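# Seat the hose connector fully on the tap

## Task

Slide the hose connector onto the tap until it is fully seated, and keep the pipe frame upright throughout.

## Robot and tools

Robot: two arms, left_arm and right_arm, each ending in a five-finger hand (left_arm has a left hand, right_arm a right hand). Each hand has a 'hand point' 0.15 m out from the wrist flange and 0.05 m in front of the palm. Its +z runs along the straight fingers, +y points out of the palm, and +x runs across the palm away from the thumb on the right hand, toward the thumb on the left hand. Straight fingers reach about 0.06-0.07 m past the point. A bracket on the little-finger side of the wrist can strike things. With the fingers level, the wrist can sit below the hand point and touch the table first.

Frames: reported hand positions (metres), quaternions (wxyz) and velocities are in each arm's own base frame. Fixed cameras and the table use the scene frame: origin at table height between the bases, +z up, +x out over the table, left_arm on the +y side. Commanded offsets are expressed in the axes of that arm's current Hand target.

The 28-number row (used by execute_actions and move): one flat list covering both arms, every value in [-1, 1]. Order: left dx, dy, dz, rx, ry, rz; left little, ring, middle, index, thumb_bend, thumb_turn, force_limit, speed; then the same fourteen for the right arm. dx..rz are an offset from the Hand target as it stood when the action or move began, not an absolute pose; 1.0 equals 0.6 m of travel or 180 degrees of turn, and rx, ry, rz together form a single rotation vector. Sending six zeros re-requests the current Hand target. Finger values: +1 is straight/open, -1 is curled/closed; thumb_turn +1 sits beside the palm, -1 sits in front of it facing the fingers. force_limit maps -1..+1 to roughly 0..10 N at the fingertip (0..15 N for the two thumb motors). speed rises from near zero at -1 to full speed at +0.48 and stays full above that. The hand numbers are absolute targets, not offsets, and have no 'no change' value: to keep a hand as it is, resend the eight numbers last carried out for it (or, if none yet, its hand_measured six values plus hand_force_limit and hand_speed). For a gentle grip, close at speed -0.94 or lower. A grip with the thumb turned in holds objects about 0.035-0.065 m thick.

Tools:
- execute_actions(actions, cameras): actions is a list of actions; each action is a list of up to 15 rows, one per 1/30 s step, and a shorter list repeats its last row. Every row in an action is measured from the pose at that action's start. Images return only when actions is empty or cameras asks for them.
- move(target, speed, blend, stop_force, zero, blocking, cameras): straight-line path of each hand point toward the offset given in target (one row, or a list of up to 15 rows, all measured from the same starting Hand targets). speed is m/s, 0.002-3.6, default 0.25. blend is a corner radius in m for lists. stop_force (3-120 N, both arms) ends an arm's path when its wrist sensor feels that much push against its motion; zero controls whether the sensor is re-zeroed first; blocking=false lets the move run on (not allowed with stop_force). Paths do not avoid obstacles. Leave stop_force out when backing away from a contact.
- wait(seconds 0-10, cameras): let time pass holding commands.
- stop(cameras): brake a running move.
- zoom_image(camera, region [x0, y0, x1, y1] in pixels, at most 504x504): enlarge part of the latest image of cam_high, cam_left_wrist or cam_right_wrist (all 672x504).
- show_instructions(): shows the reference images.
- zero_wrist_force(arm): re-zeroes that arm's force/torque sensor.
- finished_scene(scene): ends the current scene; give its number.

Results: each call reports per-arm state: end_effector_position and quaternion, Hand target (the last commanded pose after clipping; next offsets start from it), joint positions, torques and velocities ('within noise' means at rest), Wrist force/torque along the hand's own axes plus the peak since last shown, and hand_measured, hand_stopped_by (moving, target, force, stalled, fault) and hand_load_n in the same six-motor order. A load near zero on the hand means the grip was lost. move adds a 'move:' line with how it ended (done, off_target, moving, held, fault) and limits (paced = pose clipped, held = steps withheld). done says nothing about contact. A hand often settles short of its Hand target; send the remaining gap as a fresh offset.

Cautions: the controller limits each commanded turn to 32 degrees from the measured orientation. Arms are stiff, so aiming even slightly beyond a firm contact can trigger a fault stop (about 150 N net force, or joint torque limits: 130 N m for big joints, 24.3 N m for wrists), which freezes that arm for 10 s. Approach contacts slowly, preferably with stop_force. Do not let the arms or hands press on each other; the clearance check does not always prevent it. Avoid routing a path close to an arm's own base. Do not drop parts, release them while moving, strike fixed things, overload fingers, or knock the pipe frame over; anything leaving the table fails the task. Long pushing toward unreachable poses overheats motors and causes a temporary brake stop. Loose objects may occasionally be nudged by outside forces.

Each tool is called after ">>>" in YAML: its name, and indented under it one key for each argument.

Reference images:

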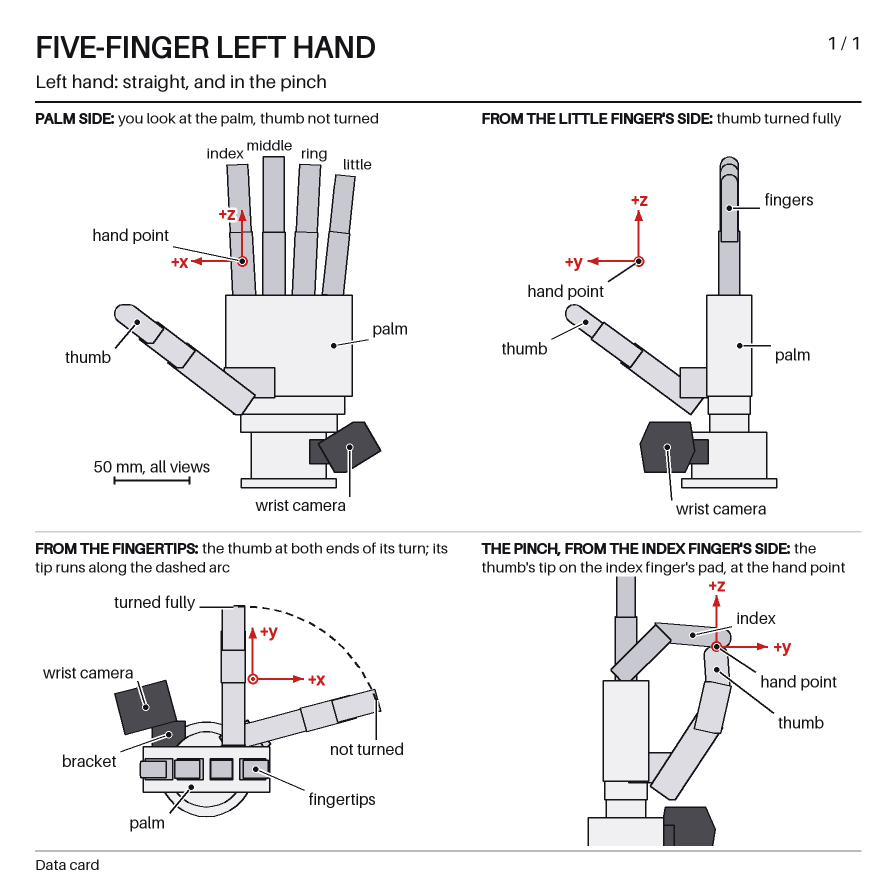

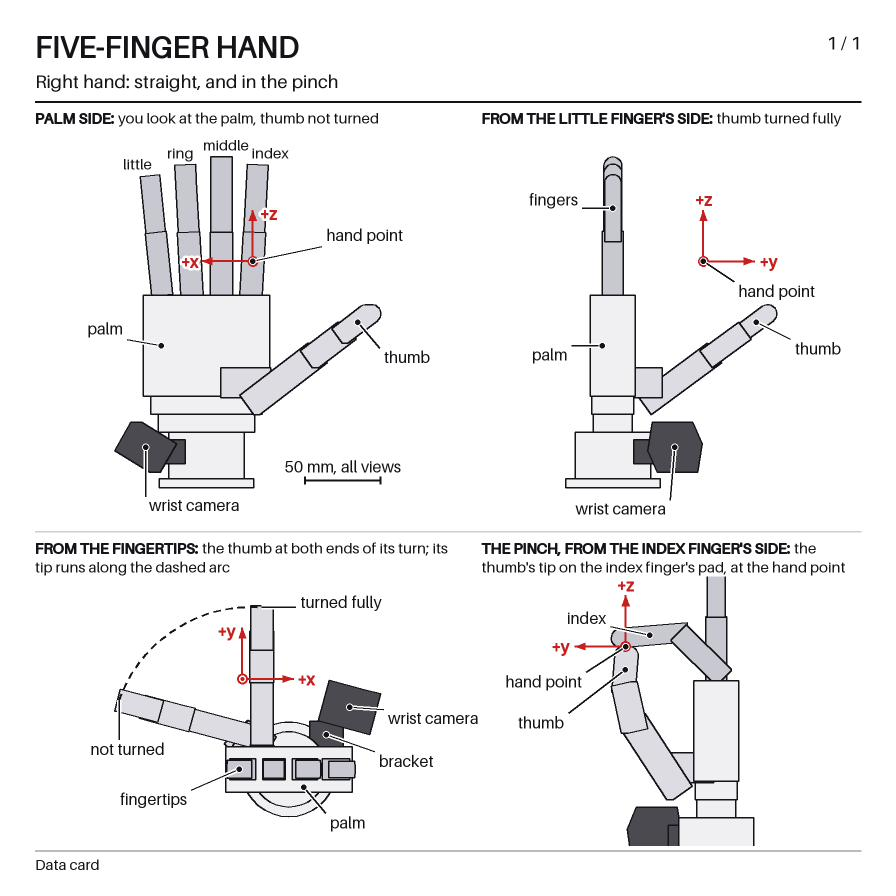

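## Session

>>> execute_actions:
  actions: []

>>> zoom_image:
  camera: "cam_high"
  region: [240, 200, 460, 360]

Scene clock: 0.00 s.
left_arm: end_effector_position=(+0.2104, +0.2952, +0.1928) hand_measured=(+1.000, +1.000, +1.000, +1.000, +1.000, +1.000) hand_load_n=(+0.0, +0.0, +0.0, +0.0, +0.0, +0.0) hand_stopped_by=(target, target, target, target, target, target) hand_force_limit=0.00 hand_speed=-0.80 end_effector_quat_wxyz=(+0.048, +0.910, +0.397, -0.108) | right_arm: end_effector_position=(+0.3231, +0.2627, +0.3457) hand_measured=(+1.000, +1.000, +1.000, +1.000, +1.000, +1.000) hand_load_n=(+0.0, +0.0, +0.0, +0.0, +0.0, +0.0) hand_stopped_by=(target, target, target, target, target, target) hand_force_limit=0.00 hand_speed=-0.80 end_effector_quat_wxyz=(+0.325, +0.102, +0.800, +0.494)
Joint positions: left_arm=[4.572 -1.844 -1.685 1.761 -1.703 2.165] | right_arm=[-0.509 -2.013 2.37 0.651 0.364 -1.431]
Joint velocities: within noise
Joint torques (N m): no reading
Wrist force (N): no reading
Wrist torque (N m): no reading
Wrist force, peak (N): no reading
Hand target: left_arm +0.2104, +0.2952, +0.1928; +0.048, +0.910, +0.397, -0.108 | right_arm +0.3231, +0.2627, +0.3457; +0.325, +0.102, +0.800, +0.494

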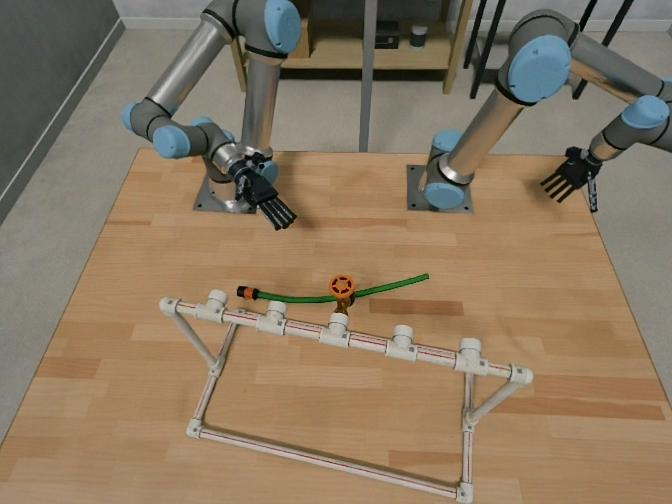

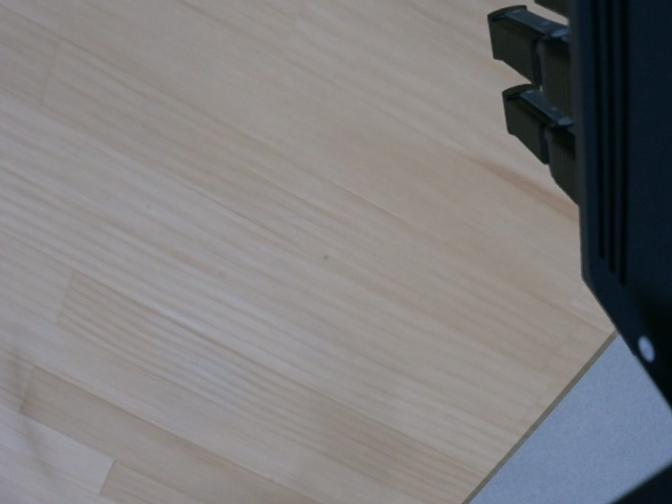

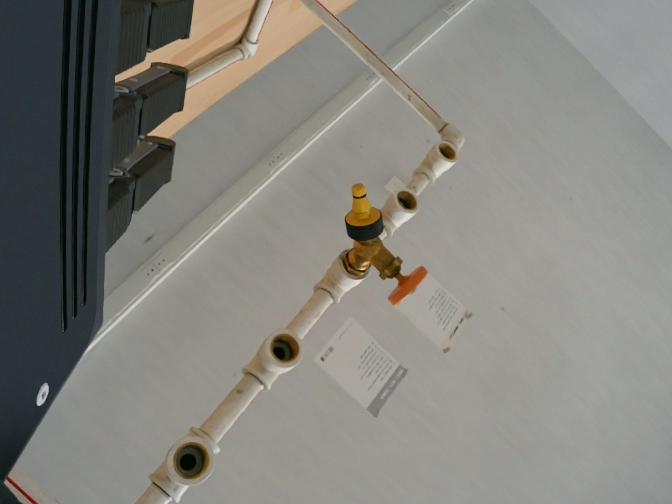

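Scaled by 2.291 from the camera's 672x504 image, which has a finer 960x720 frame.

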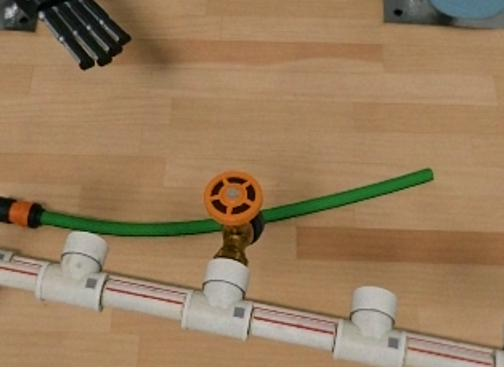

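>>> move:
  target: [-0.369,0.633,-0.180,0.2321,0.4782,0.6902,0.4,0.4,0.4,0.4,0.5,-1,0.4,0.2,-0.722,-0.388,-0.733,0.2728,0.0814,-0.7385,1,1,1,1,1,1,0,-0.5]
  speed: 0.4
  cameras: ["cam_high","cam_left_wrist"]

Scene clock: 172.10 s.
left_arm: end_effector_position=(+0.3594, -0.1020, +0.3507) hand_measured=(+0.400, +0.400, +0.400, +0.400, +0.500, -1.000) hand_load_n=(-0.5, +0.0, +0.0, +0.0, +0.0, +0.0) hand_stopped_by=(target, target, target, target, target, target) hand_force_limit=0.40 hand_speed=0.20 end_effector_quat_wxyz=(+0.358, -0.562, +0.629, -0.402) | right_arm: end_effector_position=(+0.4190, -0.3799, +0.4600) hand_measured=(+1.000, +1.000, +1.000, +1.000, +1.000, +1.000) hand_load_n=(+0.0, +0.0, +0.0, +0.0, +0.0, -0.5) hand_stopped_by=(target, target, target, target, target, target) hand_force_limit=0.00 hand_speed=-0.50 end_effector_quat_wxyz=(-0.430, +0.616, -0.541, +0.379)
Joint positions: left_arm=[3.757 -1.006 -1.947 2.395 -0.922 3.5] | right_arm=[-1.401 -1.136 0.966 1.624 0.352 -4.591]
Joint torques (N m): left_arm=[-1.28 2.66 11.44 -1.06 1.82 -0.11] | right_arm=[7.71 -41.83 -16.44 -0.08 -1.27 0.34]
Wrist force (N): left_arm=[-0.4 -0.6 0.4] | right_arm=[-1.0 2.5 1.2]
Wrist torque (N m): left_arm=[0.07 0.12 0.11] | right_arm=[0.17 0.19 -0.45]
Wrist force, peak (N): left_arm=[0.2 -1.3 0.7] | right_arm=[-1.0 2.9 1.3]
Hand target: left_arm +0.3593, -0.1020, +0.3507; +0.358, -0.562, +0.629, -0.402 | right_arm +0.4190, -0.3799, +0.4601; -0.430, +0.616, -0.541, +0.380
Off the commanded pose: left_arm 0.000 m, 0 deg | right_arm 0.000 m, 0 deg.
move: done
Images, in order (width x height): cam_high 672x504, cam_left_wrist 672x504.

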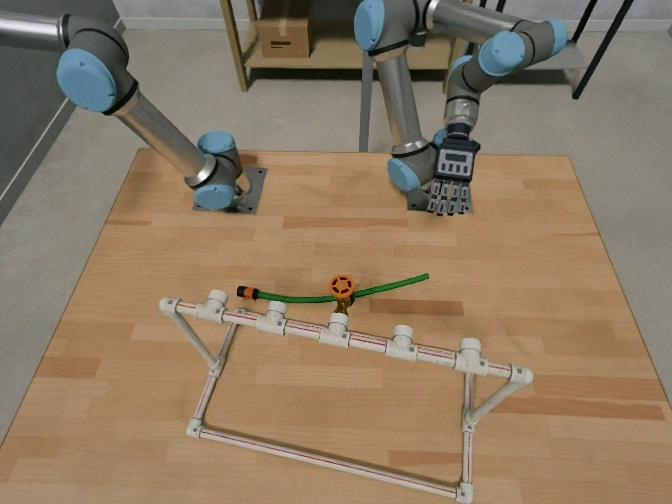

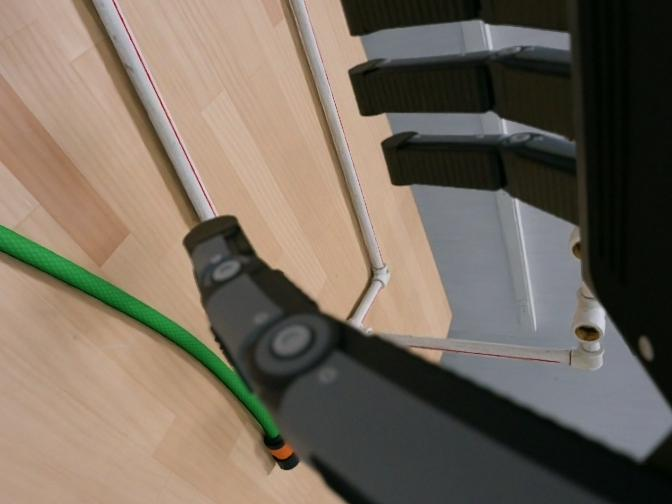

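>>> move:
  target: [0.802,0.1287,0.2825,0,0,0,0.4,0.4,0.4,0.4,0.5,-1,0.4,0.2,0,0,0,0,0,0,1,1,1,1,1,1,0,-0.5]
  speed: 0.35
  cameras: ["cam_high","cam_left_wrist"]

>>> zoom_image:
  camera: "cam_left_wrist"
  region: [150, 150, 450, 400]

Scene clock: 183.03 s.
left_arm: end_effector_position=(+0.4253, -0.5940, +0.2100) hand_measured=(+0.400, +0.400, +0.400, +0.400, +0.500, -1.000) hand_load_n=(+0.0, +0.0, +0.0, +0.0, +0.0, +0.0) hand_stopped_by=(target, target, target, target, target, target) hand_force_limit=0.40 hand_speed=0.20 end_effector_quat_wxyz=(+0.358, -0.562, +0.629, -0.402) | right_arm: end_effector_position=(+0.4190, -0.3799, +0.4601) hand_measured=(+1.000, +1.000, +1.000, +1.000, +1.000, +1.000) hand_load_n=(-0.5, +0.0, -0.5, +0.0, +0.0, +0.0) hand_stopped_by=(target, target, target, target, target, target) hand_force_limit=0.00 hand_speed=-0.50 end_effector_quat_wxyz=(-0.430, +0.616, -0.541, +0.380)
Joint positions: left_arm=[2.2 -2.172 -1.126 2.696 -2.302 2.71] | right_arm=[-1.401 -1.136 0.966 1.623 0.352 -4.591]
Joint torques (N m): left_arm=[6.22 37.18 26.16 0.32 0.2 2.33] | right_arm=[7.16 -47.01 -23.52 -0.15 -2.57 0.54]
Wrist force (N): left_arm=[-0.4 -0.6 0.7] | right_arm=[-1.1 2.6 0.9]
Wrist torque (N m): left_arm=[0.05 0.11 0.00] | right_arm=[0.19 0.22 -0.44]
Wrist force, peak (N): left_arm=[-2.4 -1.1 -0.1] | right_arm=[-1.0 2.9 1.6]
Hand target: left_arm +0.4253, -0.5940, +0.2100; +0.358, -0.562, +0.629, -0.402 | right_arm +0.4190, -0.3799, +0.4601; -0.430, +0.616, -0.541, +0.380
Off the commanded pose: left_arm 0.000 m, 0 deg | right_arm 0.000 m, 0 deg.
move: done
Images, in order (width x height): cam_high 672x504, cam_left_wrist 672x504.

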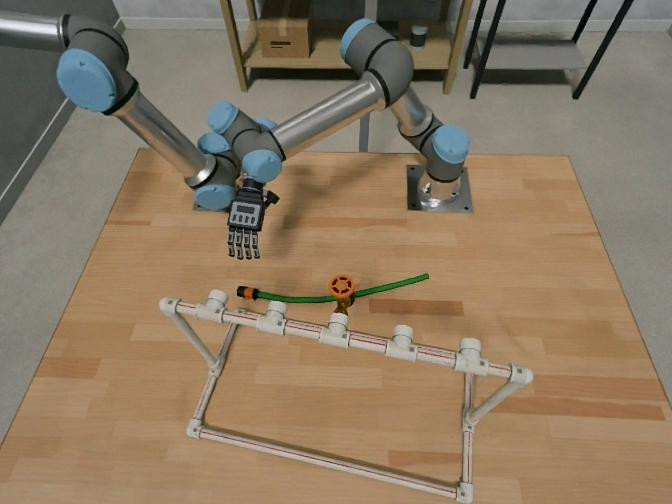

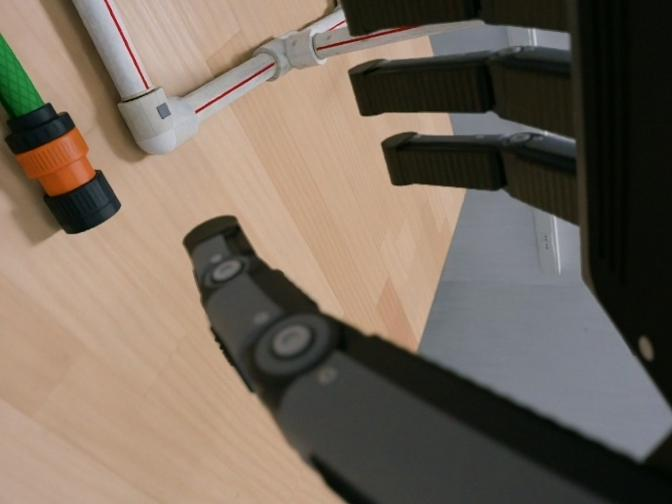

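Scaled by 1.680 from the camera's 672x504 image, which has a finer 960x720 frame.

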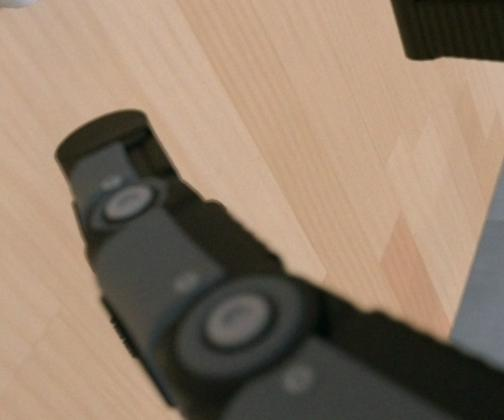

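>>> zoom_image:
  camera: "cam_left_wrist"
  region: [0, 60, 180, 250]

Scaled by 2.653 from the camera's 672x504 image, which has a finer 960x720 frame.

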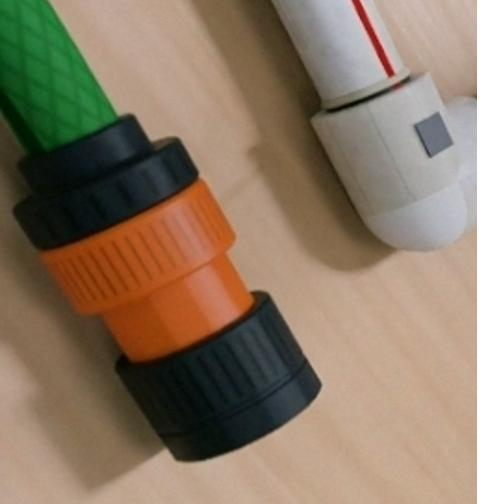

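>>> move:
  target: [-0.0169,0.1364,0.1417,0,-0.0141,-0.0066,0.4,0.4,0.4,0.4,0.5,-1,0.4,0.2,0,0,0,0,0,0,1,1,1,1,1,1,0,-0.5]
  speed: 0.2
  cameras: ["cam_left_wrist"]

Scene clock: 249.20 s.
left_arm: end_effector_position=(+0.4689, -0.5889, +0.1000) hand_measured=(+0.400, +0.400, +0.400, +0.400, +0.500, -1.000) hand_load_n=(+0.0, +0.0, +0.0, +0.0, +0.0, +0.0) hand_stopped_by=(target, target, target, target, target, target) hand_force_limit=0.40 hand_speed=0.20 end_effector_quat_wxyz=(-0.367, +0.577, -0.615, +0.393) | right_arm: end_effector_position=(+0.4190, -0.3799, +0.4601) hand_measured=(+1.000, +1.000, +1.000, +1.000, +1.000, +1.000) hand_load_n=(-0.5, +0.0, +0.0, +0.0, +0.0, +0.0) hand_stopped_by=(target, target, target, target, target, target) hand_force_limit=0.00 hand_speed=-0.50 end_effector_quat_wxyz=(-0.430, +0.616, -0.541, +0.380)
Joint positions: left_arm=[2.251 -2.297 -1.204 2.901 -2.3 2.712] | right_arm=[-1.401 -1.136 0.966 1.623 0.352 -4.591]
Joint torques (N m): left_arm=[-10.87 43.54 26.84 -0.15 0.4 1.49] | right_arm=[7.32 -46.63 -15.24 0.1 -2.44 2.02]
Wrist force (N): left_arm=[-0.2 -0.8 0.6] | right_arm=[-0.8 2.7 1.4]
Wrist torque (N m): left_arm=[0.02 0.06 -0.01] | right_arm=[0.17 0.14 -0.41]
Wrist force, peak (N): left_arm=[-0.2 -2.2 -0.4] | right_arm=[-1.2 3.0 1.3]
Hand target: left_arm +0.4688, -0.5890, +0.1000; -0.367, +0.577, -0.615, +0.393 | right_arm +0.4190, -0.3799, +0.4601; -0.430, +0.616, -0.541, +0.380
Off the commanded pose: left_arm 0.000 m, 0 deg | right_arm 0.000 m, 0 deg.
move: done
Images, in order (width x height): cam_left_wrist 672x504.

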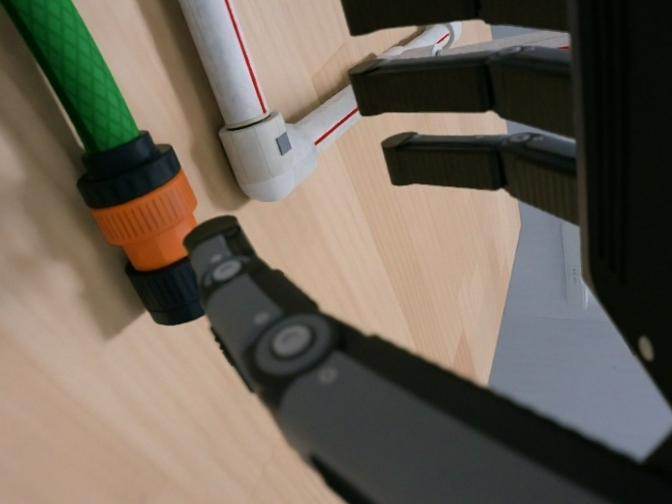

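>>> zoom_image:
  camera: "cam_left_wrist"
  region: [60, 100, 320, 340]

Scaled by 1.938 from the camera's 672x504 image, which has a finer 960x720 frame.

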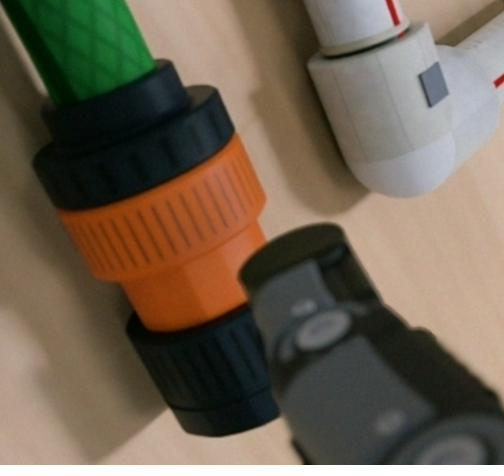

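>>> move:
  target: [0.0052,0.1179,0.0520,0,0,0,0.4,0.4,0.4,0.4,0.5,-1,0.4,0.2,0,0,0,0,0,0,1,1,1,1,1,1,0,-0.5]
  speed: 0.08
  stop_force: 10
  cameras: ["cam_left_wrist"]

Scene clock: 280.57 s.
left_arm: end_effector_position=(+0.4671, -0.5921, +0.0227) hand_measured=(+0.400, +0.400, +0.400, +0.400, +0.500, -1.000) hand_load_n=(+0.0, +0.0, +0.0, +0.0, +0.0, +0.0) hand_stopped_by=(target, target, target, target, target, target) hand_force_limit=0.40 hand_speed=0.20 end_effector_quat_wxyz=(-0.367, +0.577, -0.615, +0.393) | right_arm: end_effector_position=(+0.4190, -0.3799, +0.4601) hand_measured=(+1.000, +1.000, +1.000, +1.000, +1.000, +1.000) hand_load_n=(+0.0, +0.0, +0.0, -0.5, +0.0, +0.0) hand_stopped_by=(target, target, target, target, target, target) hand_force_limit=0.00 hand_speed=-0.50 end_effector_quat_wxyz=(-0.430, +0.616, -0.541, +0.380)
Joint positions: left_arm=[2.246 -2.384 -1.263 3.044 -2.305 2.708] | right_arm=[-1.401 -1.136 0.966 1.623 0.352 -4.591]
Joint torques (N m): left_arm=[3.8 55.05 25.49 -0.23 -0.12 1.91] | right_arm=[8.39 -45.29 -10.34 -0.03 -2.33 1.92]
Wrist force (N): left_arm=[-0.5 -0.7 0.6] | right_arm=[-1.1 2.8 1.2]
Wrist torque (N m): left_arm=[0.03 0.14 0.10] | right_arm=[0.19 0.20 -0.44]
Wrist force, peak (N): left_arm=[-0.5 -1.7 0.4] | right_arm=[-1.1 2.8 1.7]
Hand target: left_arm +0.4671, -0.5921, +0.0227; -0.367, +0.577, -0.615, +0.393 | right_arm +0.4190, -0.3799, +0.4601; -0.430, +0.616, -0.541, +0.380
Off the commanded pose: left_arm 0.000 m, 0 deg | right_arm 0.000 m, 0 deg.
move: done
Images, in order (width x height): cam_left_wrist 672x504.

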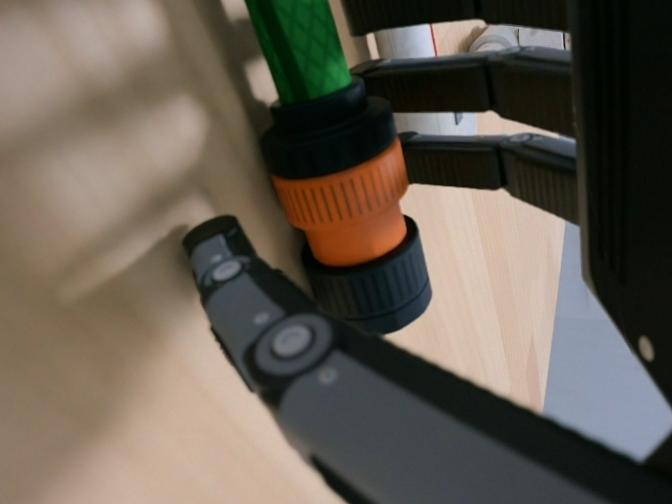

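>>> move:
  target:
    - [0,0,0,0,0,0,-0.4,-0.4,-0.3,-0.3,-0.2,-1,-0.2,-0.85,0,0,0,0,0,0,1,1,1,1,1,1,0,-0.5]
    - [0,0,0,0,0,0,-0.5,-0.5,-0.4,-0.4,-0.3,-1,0.4,-0.85,0,0,0,0,0,0,1,1,1,1,1,1,0,-0.5]
  speed: 0.1
  cameras: ["cam_left_wrist"]

Scene clock: 286.57 s.
left_arm: end_effector_position=(+0.4671, -0.5921, +0.0227) hand_measured=(-0.110, -0.040, +0.074, +0.072, +0.346, -1.000) hand_load_n=(+6.5, +2.5, +5.0, +5.5, +16.0, +10.0) hand_stopped_by=(force, force, force, force, force, target) hand_force_limit=0.40 hand_speed=-0.85 end_effector_quat_wxyz=(-0.367, +0.577, -0.615, +0.393) | right_arm: end_effector_position=(+0.4190, -0.3799, +0.4601) hand_measured=(+1.000, +1.000, +1.000, +1.000, +1.000, +1.000) hand_load_n=(+0.0, +0.0, +0.0, +0.0, +0.0, -0.5) hand_stopped_by=(target, target, target, target, target, target) hand_force_limit=0.00 hand_speed=-0.50 end_effector_quat_wxyz=(-0.430, +0.616, -0.541, +0.380)
Joint positions: left_arm=[2.246 -2.384 -1.263 3.044 -2.305 2.708] | right_arm=[-1.401 -1.136 0.966 1.623 0.352 -4.591]
Joint torques (N m): left_arm=[8.17 51.13 22.31 0.72 0.03 1.92] | right_arm=[6.78 -44.07 -11.45 0.16 -2.55 1.51]
Wrist force (N): left_arm=[-0.5 -1.1 0.8] | right_arm=[-1.3 2.7 1.1]
Wrist torque (N m): left_arm=[0.01 0.22 0.09] | right_arm=[0.19 0.24 -0.45]
Wrist force, peak (N): left_arm=[-2.1 -4.7 -0.4] | right_arm=[-0.9 3.0 1.4]
Hand target: left_arm +0.4671, -0.5921, +0.0227; -0.367, +0.577, -0.615, +0.393 | right_arm +0.4190, -0.3799, +0.4601; -0.430, +0.616, -0.541, +0.380
Off the commanded pose: left_arm 0.000 m, 0 deg | right_arm 0.000 m, 0 deg.
move: done
Images, in order (width x height): cam_left_wrist 672x504.

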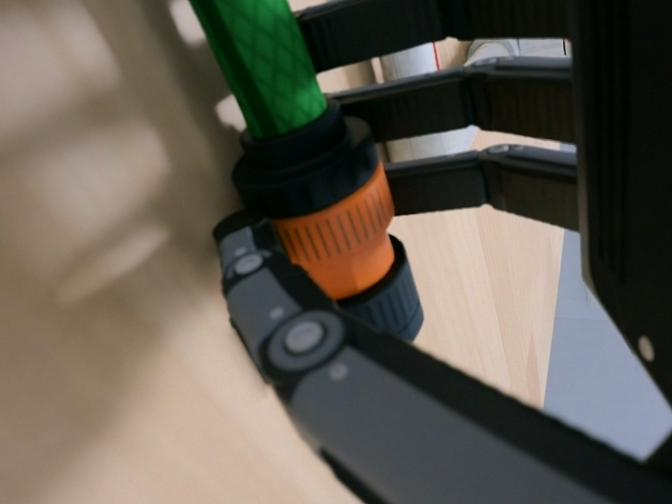

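>>> move:
  target:
    - [0,0,0,0,0,0,-0.52,-0.52,-0.42,-0.42,-0.32,-1,0.5,-0.85,0,0,0,0,0,0,1,1,1,1,1,1,0,-0.5]
    - [0,-0.378,-0.1763,0,0,0,-0.52,-0.52,-0.42,-0.42,-0.32,-1,0.5,-0.85,0,0,0,0,0,0,1,1,1,1,1,1,0,-0.5]
  speed: 0.2
  cameras: ["cam_high","cam_left_wrist"]

Scene clock: 300.03 s.
left_arm: end_effector_position=(+0.4668, -0.5917, +0.2728) hand_measured=(-0.162, -0.078, +0.050, +0.062, +0.348, -1.000) hand_load_n=(+2.5, +8.0, +9.0, +4.5, +21.0, +10.0) hand_stopped_by=(force, force, force, force, force, target) hand_force_limit=0.50 hand_speed=-0.85 end_effector_quat_wxyz=(-0.367, +0.577, -0.615, +0.393) | right_arm: end_effector_position=(+0.4190, -0.3799, +0.4601) hand_measured=(+1.000, +1.000, +1.000, +1.000, +1.000, +1.000) hand_load_n=(+0.0, +0.0, +0.0, +0.0, +0.0, -0.5) hand_stopped_by=(target, target, target, target, target, target) hand_force_limit=0.00 hand_speed=-0.50 end_effector_quat_wxyz=(-0.430, +0.616, -0.541, +0.380)
Joint positions: left_arm=[2.246 -2.227 -0.874 2.498 -2.305 2.708] | right_arm=[-1.401 -1.136 0.966 1.623 0.352 -4.591]
Joint torques (N m): left_arm=[-8.18 54.01 25.5 -1.64 -1.79 -0.47] | right_arm=[7.4 -43.66 -9.84 -0.02 -2.58 1.72]
Wrist force (N): left_arm=[-0.6 0.3 1.2] | right_arm=[-1.0 2.5 1.0]
Wrist torque (N m): left_arm=[0.09 0.24 -0.07] | right_arm=[0.17 0.20 -0.44]
Wrist force, peak (N): left_arm=[-0.7 -4.7 -0.2] | right_arm=[-1.2 3.0 1.4]
Hand target: left_arm +0.4667, -0.5917, +0.2730; -0.367, +0.577, -0.615, +0.393 | right_arm +0.4190, -0.3799, +0.4601; -0.430, +0.616, -0.541, +0.380
Off the commanded pose: left_arm 0.000 m, 0 deg | right_arm 0.000 m, 0 deg.
move: done
Images, in order (width x height): cam_high 672x504, cam_left_wrist 672x504.

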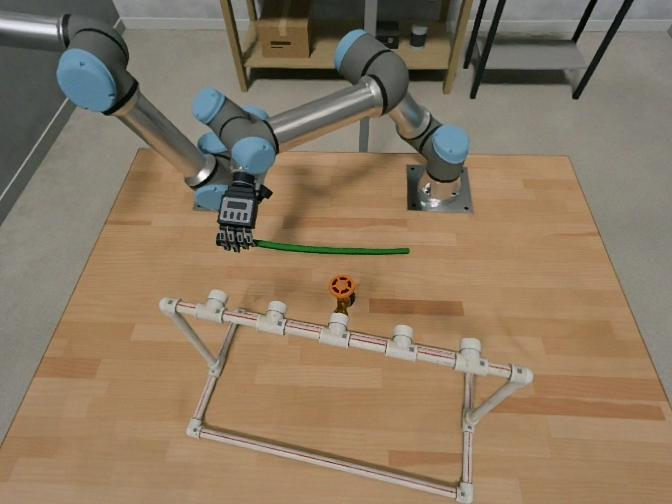

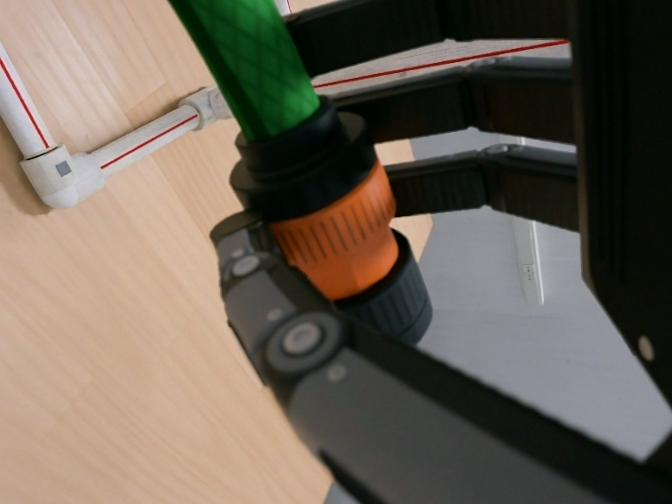

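>>> move:
  target:
    - [-0.1419,-0.0141,-0.195,-0.4512,0.0385,-0.4579,-0.52,-0.52,-0.42,-0.42,-0.32,-1,0.5,-0.85,0,0,0,0,0,0,1,1,1,1,1,1,0,-0.5]
    - [-0.7278,-0.0187,-0.1853,-0.4512,0.0385,-0.4579,-0.52,-0.52,-0.42,-0.42,-0.32,-1,0.5,-0.85,-0.4827,-0.1024,0.2822,0,0,0,1,1,1,1,1,1,0,-0.5]
  speed: [0.35,0.25]
  cameras: ["cam_high","cam_left_wrist"]

Scene clock: 350.07 s.
left_arm: end_effector_position=(+0.3990, -0.1497, +0.3292) hand_measured=(-0.162, -0.078, +0.048, +0.062, +0.342, -1.000) hand_load_n=(+0.0, +0.0, +0.0, +0.0, +0.0, +0.0) hand_stopped_by=(force, force, force, force, force, target) hand_force_limit=0.50 hand_speed=-0.85 end_effector_quat_wxyz=(+0.416, +0.875, -0.230, +0.094) | right_arm: end_effector_position=(+0.5607, -0.0697, +0.4590) hand_measured=(+1.000, +1.000, +1.000, +1.000, +1.000, +1.000) hand_load_n=(+0.0, +0.0, +0.0, +0.0, +0.0, +0.0) hand_stopped_by=(target, target, target, target, target, target) hand_force_limit=0.00 hand_speed=-0.50 end_effector_quat_wxyz=(-0.430, +0.616, -0.541, +0.380)
Joint positions: left_arm=[3.676 -1.887 -1.744 1.483 -0.864 2.838] | right_arm=[-0.711 -1.527 1.264 0.762 0.798 -3.509]
Joint torques (N m): left_arm=[8.73 33.13 7.35 -3.74 0.34 1.95] | right_arm=[8.11 -9.87 -23.65 0.23 0.87 0.38]
Wrist force (N): left_arm=[0.0 -0.5 0.1] | right_arm=[-0.8 2.8 1.2]
Wrist torque (N m): left_arm=[-0.05 0.09 0.10] | right_arm=[0.21 0.16 -0.36]
Wrist force, peak (N): left_arm=[0.1 0.6 2.9] | right_arm=[-2.5 2.8 1.9]
Hand target: left_arm +0.3990, -0.1496, +0.3292; +0.416, +0.875, -0.230, +0.094 | right_arm +0.5607, -0.0697, +0.4590; -0.430, +0.616, -0.541, +0.380
Off the commanded pose: left_arm 0.000 m, 0 deg | right_arm 0.000 m, 0 deg.
move: done
Images, in order (width x height): cam_high 672x504, cam_left_wrist 672x504.

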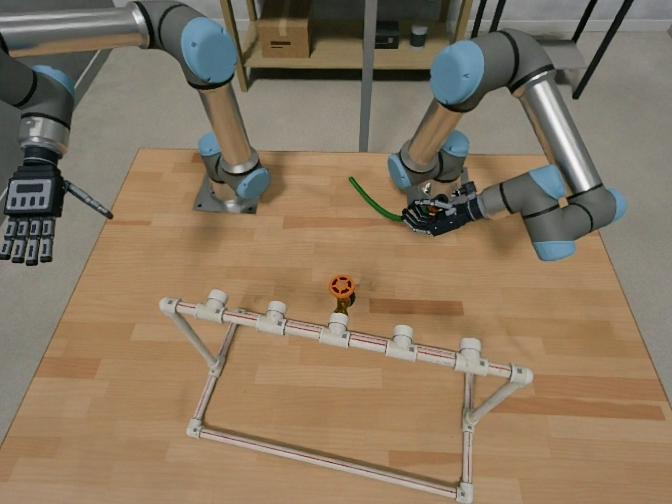

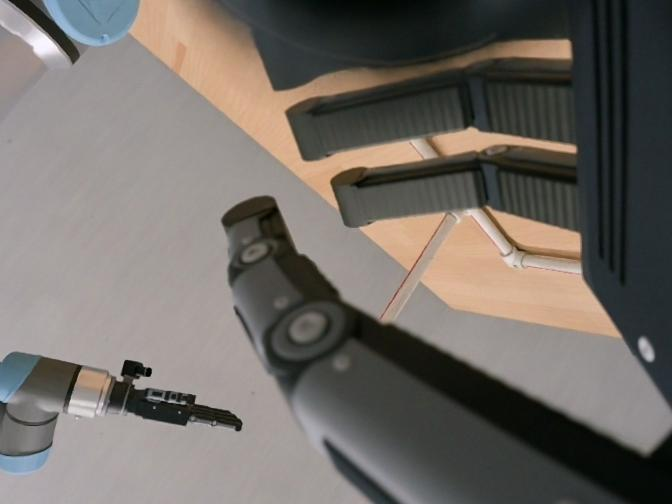

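>>> zoom_image:
  camera: "cam_high"
  region: [330, 150, 500, 260]

>>> zoom_image:
  camera: "cam_left_wrist"
  region: [200, 0, 600, 300]

Scaled by 2.965 from the camera's 672x504 image, which has a finer 960x720 frame.

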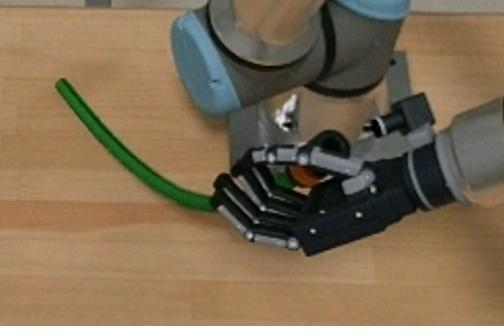

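Scaled by 1.260 from the camera's 672x504 image, which has a finer 960x720 frame.

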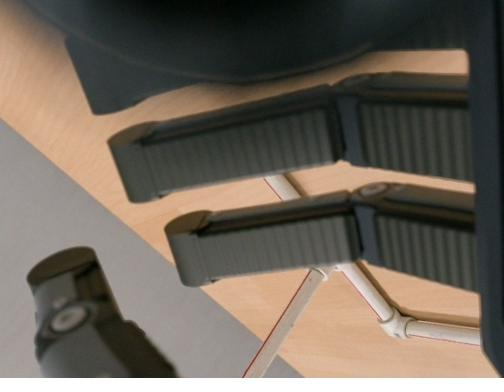

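>>> wait:
  seconds: 0.1
  cameras: ["cam_right_wrist","cam_left_wrist"]

>>> zoom_image:
  camera: "cam_left_wrist"
  region: [200, 0, 600, 120]

Scene clock: 372.13 s.
left_arm: end_effector_position=(+0.3990, -0.1496, +0.3292) hand_measured=(-0.162, -0.078, +0.048, +0.062, +0.342, -1.000) hand_load_n=(+0.0, +0.0, +0.0, +0.0, +0.0, +0.0) hand_stopped_by=(force, force, force, force, force, target) hand_force_limit=0.50 hand_speed=-0.85 end_effector_quat_wxyz=(+0.416, +0.875, -0.230, +0.094) | right_arm: end_effector_position=(+0.5607, -0.0697, +0.4590) hand_measured=(+1.000, +1.000, +1.000, +1.000, +1.000, +1.000) hand_load_n=(+0.0, +0.0, +0.0, +0.0, +0.0, +0.0) hand_stopped_by=(target, target, target, target, target, target) hand_force_limit=0.00 hand_speed=-0.50 end_effector_quat_wxyz=(-0.430, +0.616, -0.541, +0.380)
Joint positions: left_arm=[3.676 -1.887 -1.744 1.482 -0.864 2.839] | right_arm=[-0.711 -1.527 1.264 0.762 0.798 -3.508]
Joint torques (N m): left_arm=[10.94 34.36 6.58 -4.36 -0.2 2.25] | right_arm=[7.23 -10.09 -10.58 -1.71 0.99 2.36]
Wrist force (N): left_arm=[-0.1 0.4 0.2] | right_arm=[-0.7 2.6 1.3]
Wrist torque (N m): left_arm=[0.00 0.10 0.01] | right_arm=[0.17 0.14 -0.37]
Wrist force, peak (N): left_arm=[-0.1 0.5 0.2] | right_arm=[-0.8 3.2 1.3]
Hand target: left_arm +0.3990, -0.1496, +0.3292; +0.416, +0.875, -0.230, +0.094 | right_arm +0.5607, -0.0697, +0.4590; -0.430, +0.616, -0.541, +0.380
Off the commanded pose: left_arm 0.000 m, 0 deg | right_arm 0.000 m, 0 deg.
wait: 0.10 s; at rest from the start
Images, in order (width x height): cam_left_wrist 672x504, cam_right_wrist 672x504.

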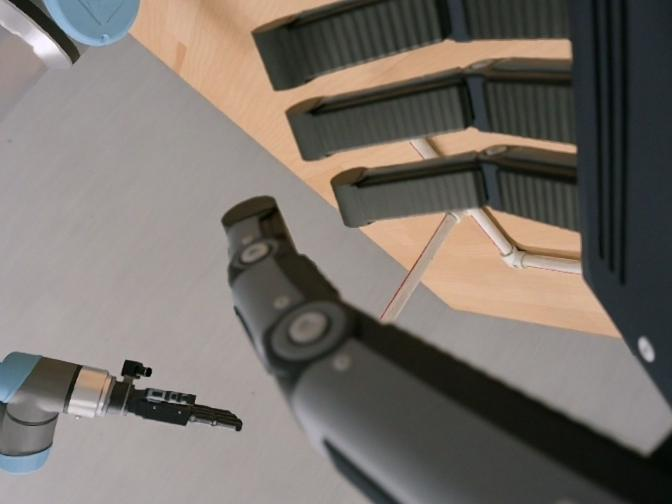

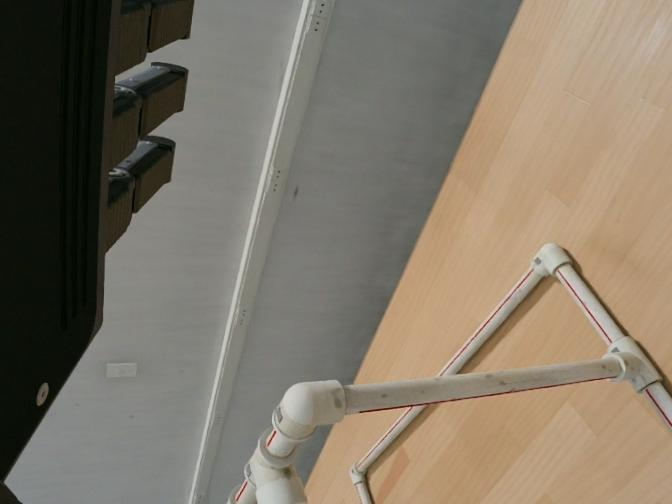

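Scaled by 1.260 from the camera's 672x504 image, which has a finer 960x720 frame.

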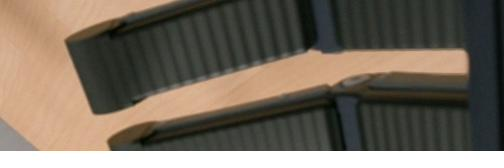

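>>> wait:
  seconds: 0.1
  cameras: ["cam_high"]

>>> zoom_image:
  camera: "cam_high"
  region: [330, 130, 560, 270]

Scene clock: 375.50 s.
left_arm: end_effector_position=(+0.3990, -0.1496, +0.3292) hand_measured=(-0.162, -0.078, +0.048, +0.062, +0.342, -1.000) hand_load_n=(+0.0, +0.0, +0.0, +0.0, +0.0, +0.0) hand_stopped_by=(force, force, force, force, force, target) hand_force_limit=0.50 hand_speed=-0.85 end_effector_quat_wxyz=(+0.416, +0.875, -0.230, +0.094) | right_arm: end_effector_position=(+0.5607, -0.0697, +0.4590) hand_measured=(+1.000, +1.000, +1.000, +1.000, +1.000, +1.000) hand_load_n=(+0.0, +0.0, +0.0, +0.0, +0.0, +0.0) hand_stopped_by=(target, target, target, target, target, target) hand_force_limit=0.00 hand_speed=-0.50 end_effector_quat_wxyz=(-0.430, +0.616, -0.541, +0.380)
Joint positions: left_arm=[3.676 -1.887 -1.744 1.482 -0.864 2.839] | right_arm=[-0.711 -1.527 1.264 0.762 0.798 -3.508]
Joint torques (N m): left_arm=[9.97 34.21 6.86 -4.57 -0.19 2.09] | right_arm=[8.14 -9.62 -10.38 -1.73 0.91 2.42]
Wrist force (N): left_arm=[-0.2 0.4 0.0] | right_arm=[-0.9 2.6 1.1]
Wrist torque (N m): left_arm=[0.01 0.11 0.00] | right_arm=[0.19 0.17 -0.38]
Wrist force, peak (N): left_arm=[0.1 0.6 0.1] | right_arm=[-0.6 3.2 1.2]
Hand target: left_arm +0.3990, -0.1496, +0.3292; +0.416, +0.875, -0.230, +0.094 | right_arm +0.5607, -0.0697, +0.4590; -0.430, +0.616, -0.541, +0.380
Off the commanded pose: left_arm 0.000 m, 0 deg | right_arm 0.000 m, 0 deg.
wait: 0.10 s; at rest from the start
Images, in order (width x height): cam_high 672x504.

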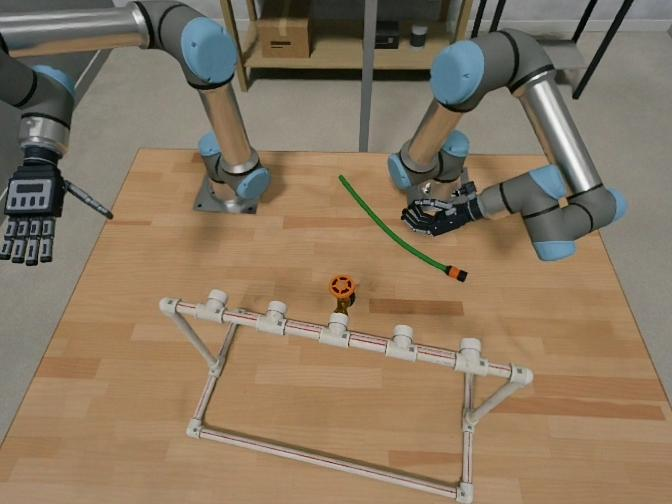

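Scaled by 2.191 from the camera's 672x504 image, which has a finer 960x720 frame.

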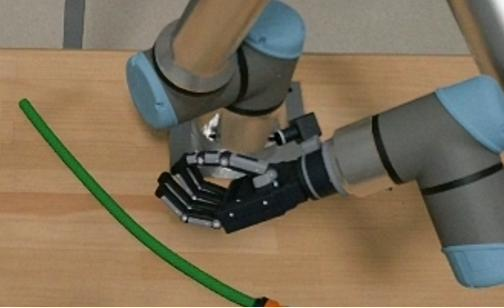

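>>> move:
  target: [-0.0213,-0.1003,-0.201,0.5181,-0.1247,-0.4863,0.4,0.4,0.4,0.4,0.5,-1,0.4,0.2,0,0,0,0,0,0,1,1,1,1,1,1,0,-0.5]
  speed: 0.35
  cameras: ["cam_high","cam_left_wrist"]

Scene clock: 510.83 s.
left_arm: end_effector_position=(+0.4198, -0.0217, +0.3600) hand_measured=(+0.400, +0.400, +0.400, +0.400, +0.500, -1.000) hand_load_n=(+0.5, +0.0, +0.0, +0.0, +0.0, +0.0) hand_stopped_by=(target, target, target, target, target, target) hand_force_limit=0.40 hand_speed=0.20 end_effector_quat_wxyz=(-0.360, +0.808, +0.423, -0.197) | right_arm: end_effector_position=(+0.5607, -0.0697, +0.4590) hand_measured=(+1.000, +1.000, +1.000, +1.000, +1.000, +1.000) hand_load_n=(-0.5, +0.0, +0.0, +0.0, +0.0, +0.0) hand_stopped_by=(target, target, target, target, target, target) hand_force_limit=0.00 hand_speed=-0.50 end_effector_quat_wxyz=(-0.430, +0.616, -0.541, +0.380)
Joint positions: left_arm=[3.152 -2.077 -1.143 0.9 -2.006 0.443] | right_arm=[-0.711 -1.527 1.264 0.762 0.798 -3.508]
Joint torques (N m): left_arm=[-4.82 45.06 15.37 -0.76 0.24 -0.85] | right_arm=[7.86 -11.02 -10.33 -1.74 0.95 2.49]
Wrist force (N): left_arm=[0.3 -0.6 0.4] | right_arm=[-0.8 2.4 0.9]
Wrist torque (N m): left_arm=[0.05 -0.01 -0.01] | right_arm=[0.17 0.17 -0.39]
Wrist force, peak (N): left_arm=[1.2 2.6 0.2] | right_arm=[-1.0 3.2 1.4]
Hand target: left_arm +0.4198, -0.0217, +0.3600; -0.360, +0.808, +0.423, -0.197 (not the last commanded pose) | right_arm +0.5607, -0.0697, +0.4590; -0.430, +0.616, -0.541, +0.380
Off the commanded pose: left_arm 0.002 m, 2 deg | right_arm 0.000 m, 0 deg.
move: held (left_arm; a check stopped the path); limits=held
pose unreachable (left arm): on one or more control steps of this call, first in action 0 (counted from 0), this arm could not follow its commanded pose, so it was not sent that pose on those steps. It may still have moved: this result reports where it is.
cause: moving toward the commanded pose would bring two parts of the arm too close to each other (joints 4 (wrist 1) to 6 (wrist 3) lie between them).
Images, in order (width x height): cam_high 672x504, cam_left_wrist 672x504.

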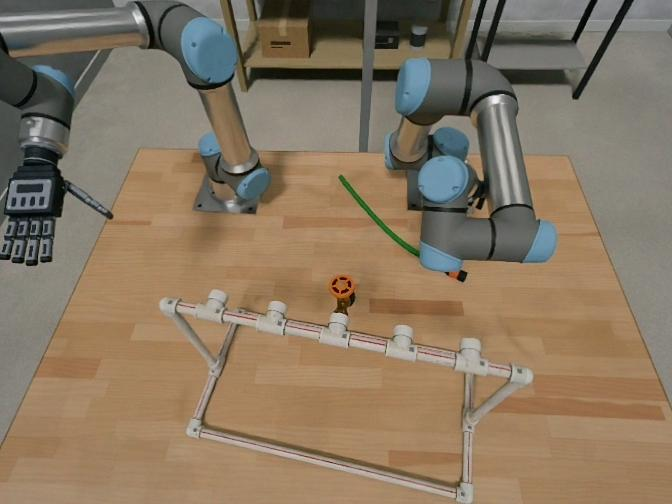

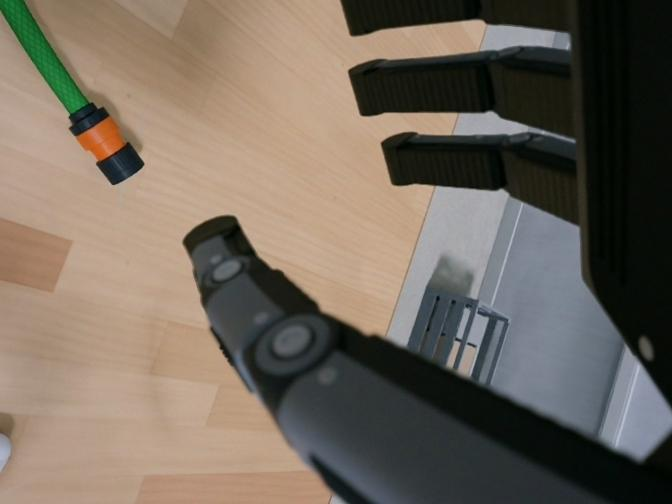

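>>> move:
  target: [0.0140,0.2327,0.3407,0,0,0,0.4,0.4,0.4,0.4,0.5,-1,0.4,0.2,0,0,0,0,0,0,1,1,1,1,1,1,0,-0.5]
  speed: 0.2
  cameras: ["cam_left_wrist"]

>>> zoom_image:
  camera: "cam_left_wrist"
  region: [0, 60, 320, 360]

Scene clock: 558.67 s.
left_arm: end_effector_position=(+0.3732, +0.0166, +0.1198) hand_measured=(+0.400, +0.400, +0.400, +0.400, +0.500, -1.000) hand_load_n=(+0.0, +0.0, +0.0, +0.0, -0.5, +0.0) hand_stopped_by=(target, target, target, target, target, target) hand_force_limit=0.40 hand_speed=0.20 end_effector_quat_wxyz=(-0.360, +0.808, +0.423, -0.197) | right_arm: end_effector_position=(+0.5607, -0.0697, +0.4590) hand_measured=(+1.000, +1.000, +1.000, +1.000, +1.000, +1.000) hand_load_n=(+0.0, +0.0, +0.0, +0.0, +0.0, -0.5) hand_stopped_by=(target, target, target, target, target, target) hand_force_limit=0.00 hand_speed=-0.50 end_effector_quat_wxyz=(-0.430, +0.616, -0.541, +0.380)
Joint positions: left_arm=[3.234 -2.17 -1.656 1.536 -2.06 0.511] | right_arm=[-0.711 -1.527 1.264 0.762 0.798 -3.508]
Joint torques (N m): left_arm=[-10.22 35.26 10.65 -0.86 0.81 -2.22] | right_arm=[8.98 -11.54 -10.01 -1.69 0.54 2.48]
Wrist force (N): left_arm=[-0.2 -0.4 0.6] | right_arm=[-0.8 2.8 0.9]
Wrist torque (N m): left_arm=[0.07 0.08 -0.04] | right_arm=[0.23 0.18 -0.38]
Wrist force, peak (N): left_arm=[-0.1 -1.8 -0.9] | right_arm=[-1.0 3.1 1.2]
Hand target: left_arm +0.3732, +0.0165, +0.1197; -0.360, +0.808, +0.423, -0.197 | right_arm +0.5607, -0.0697, +0.4590; -0.430, +0.616, -0.541, +0.380
Off the commanded pose: left_arm 0.000 m, 0 deg | right_arm 0.000 m, 0 deg.
move: done
Images, in order (width x height): cam_left_wrist 672x504.

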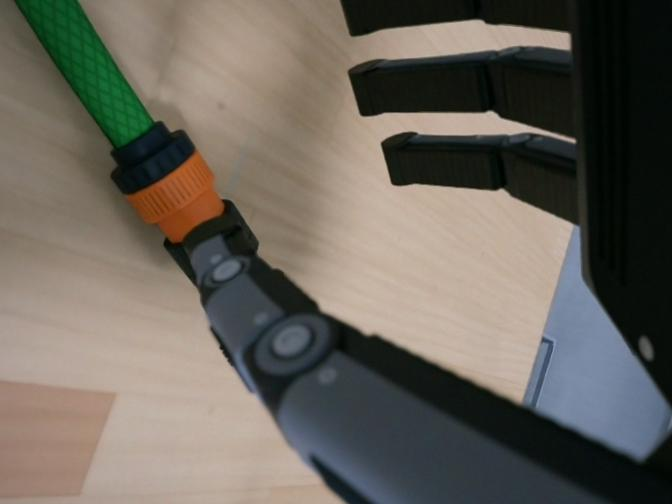

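Scaled by 1.575 from the camera's 672x504 image, which has a finer 960x720 frame.

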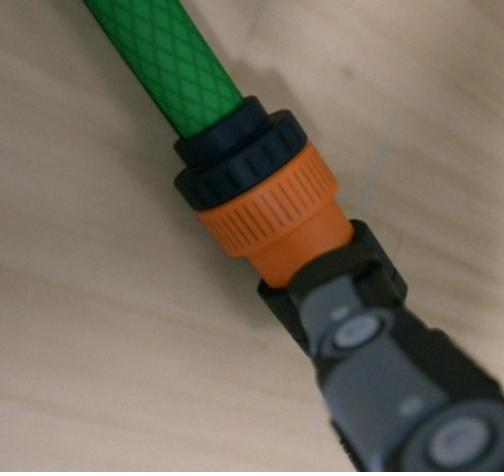

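>>> move:
  target:
    - [0.0152,0.0365,0.034,-0.0006,-0.0332,-0.0295,0.4,0.4,0.4,0.4,0.5,-1,0.4,0.2,0,0,0,0,0,0,1,1,1,1,1,1,0,-0.5]
    - [0.0167,0.1177,0.1062,-0.0006,-0.0332,-0.0295,0.4,0.4,0.4,0.4,0.5,-1,0.4,0.2,0,0,0,0,0,0,1,1,1,1,1,1,0,-0.5]
  speed: [0.15,0.08]
  cameras: ["cam_left_wrist"]

Scene clock: 576.40 s.
left_arm: end_effector_position=(+0.3775, +0.0242, +0.0245) hand_measured=(+0.400, +0.400, +0.400, +0.400, +0.500, -1.000) hand_load_n=(+0.0, +0.0, -0.5, +0.0, +0.0, +0.0) hand_stopped_by=(target, target, target, target, target, target) hand_force_limit=0.40 hand_speed=0.20 end_effector_quat_wxyz=(-0.345, +0.777, +0.479, -0.221) | right_arm: end_effector_position=(+0.5607, -0.0697, +0.4590) hand_measured=(+1.000, +1.000, +1.000, +1.000, +1.000, +1.000) hand_load_n=(+0.0, +0.0, +0.0, +0.0, +0.0, +0.0) hand_stopped_by=(target, target, target, target, target, target) hand_force_limit=0.00 hand_speed=-0.50 end_effector_quat_wxyz=(-0.430, +0.616, -0.541, +0.380)
Joint positions: left_arm=[3.278 -2.352 -1.647 1.675 -1.996 0.432] | right_arm=[-0.711 -1.527 1.264 0.762 0.798 -3.508]
Joint torques (N m): left_arm=[-6.72 38.91 15.8 2.56 2.03 2.31] | right_arm=[8.23 -12.21 -9.37 -1.78 0.66 2.61]
Wrist force (N): left_arm=[-2.7 -20.9 -19.0] | right_arm=[-1.1 2.6 1.1]
Wrist torque (N m): left_arm=[0.68 -0.46 0.36] | right_arm=[0.18 0.19 -0.40]
Wrist force, peak (N): left_arm=[-1.5 -33.5 -32.2] | right_arm=[-0.9 3.4 0.8]
Hand target: left_arm +0.3775, +0.0242, +0.0245; -0.345, +0.777, +0.479, -0.221 | right_arm +0.5607, -0.0697, +0.4590; -0.430, +0.616, -0.541, +0.380
Off the commanded pose: left_arm 0.000 m, 0 deg | right_arm 0.000 m, 0 deg.
move: done
Images, in order (width x height): cam_left_wrist 672x504.

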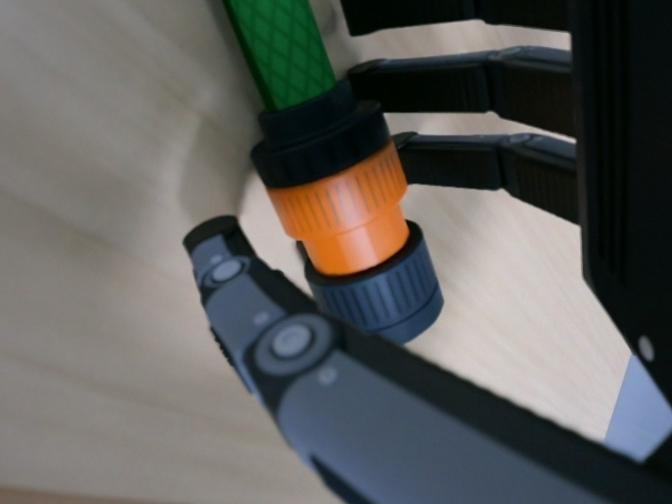

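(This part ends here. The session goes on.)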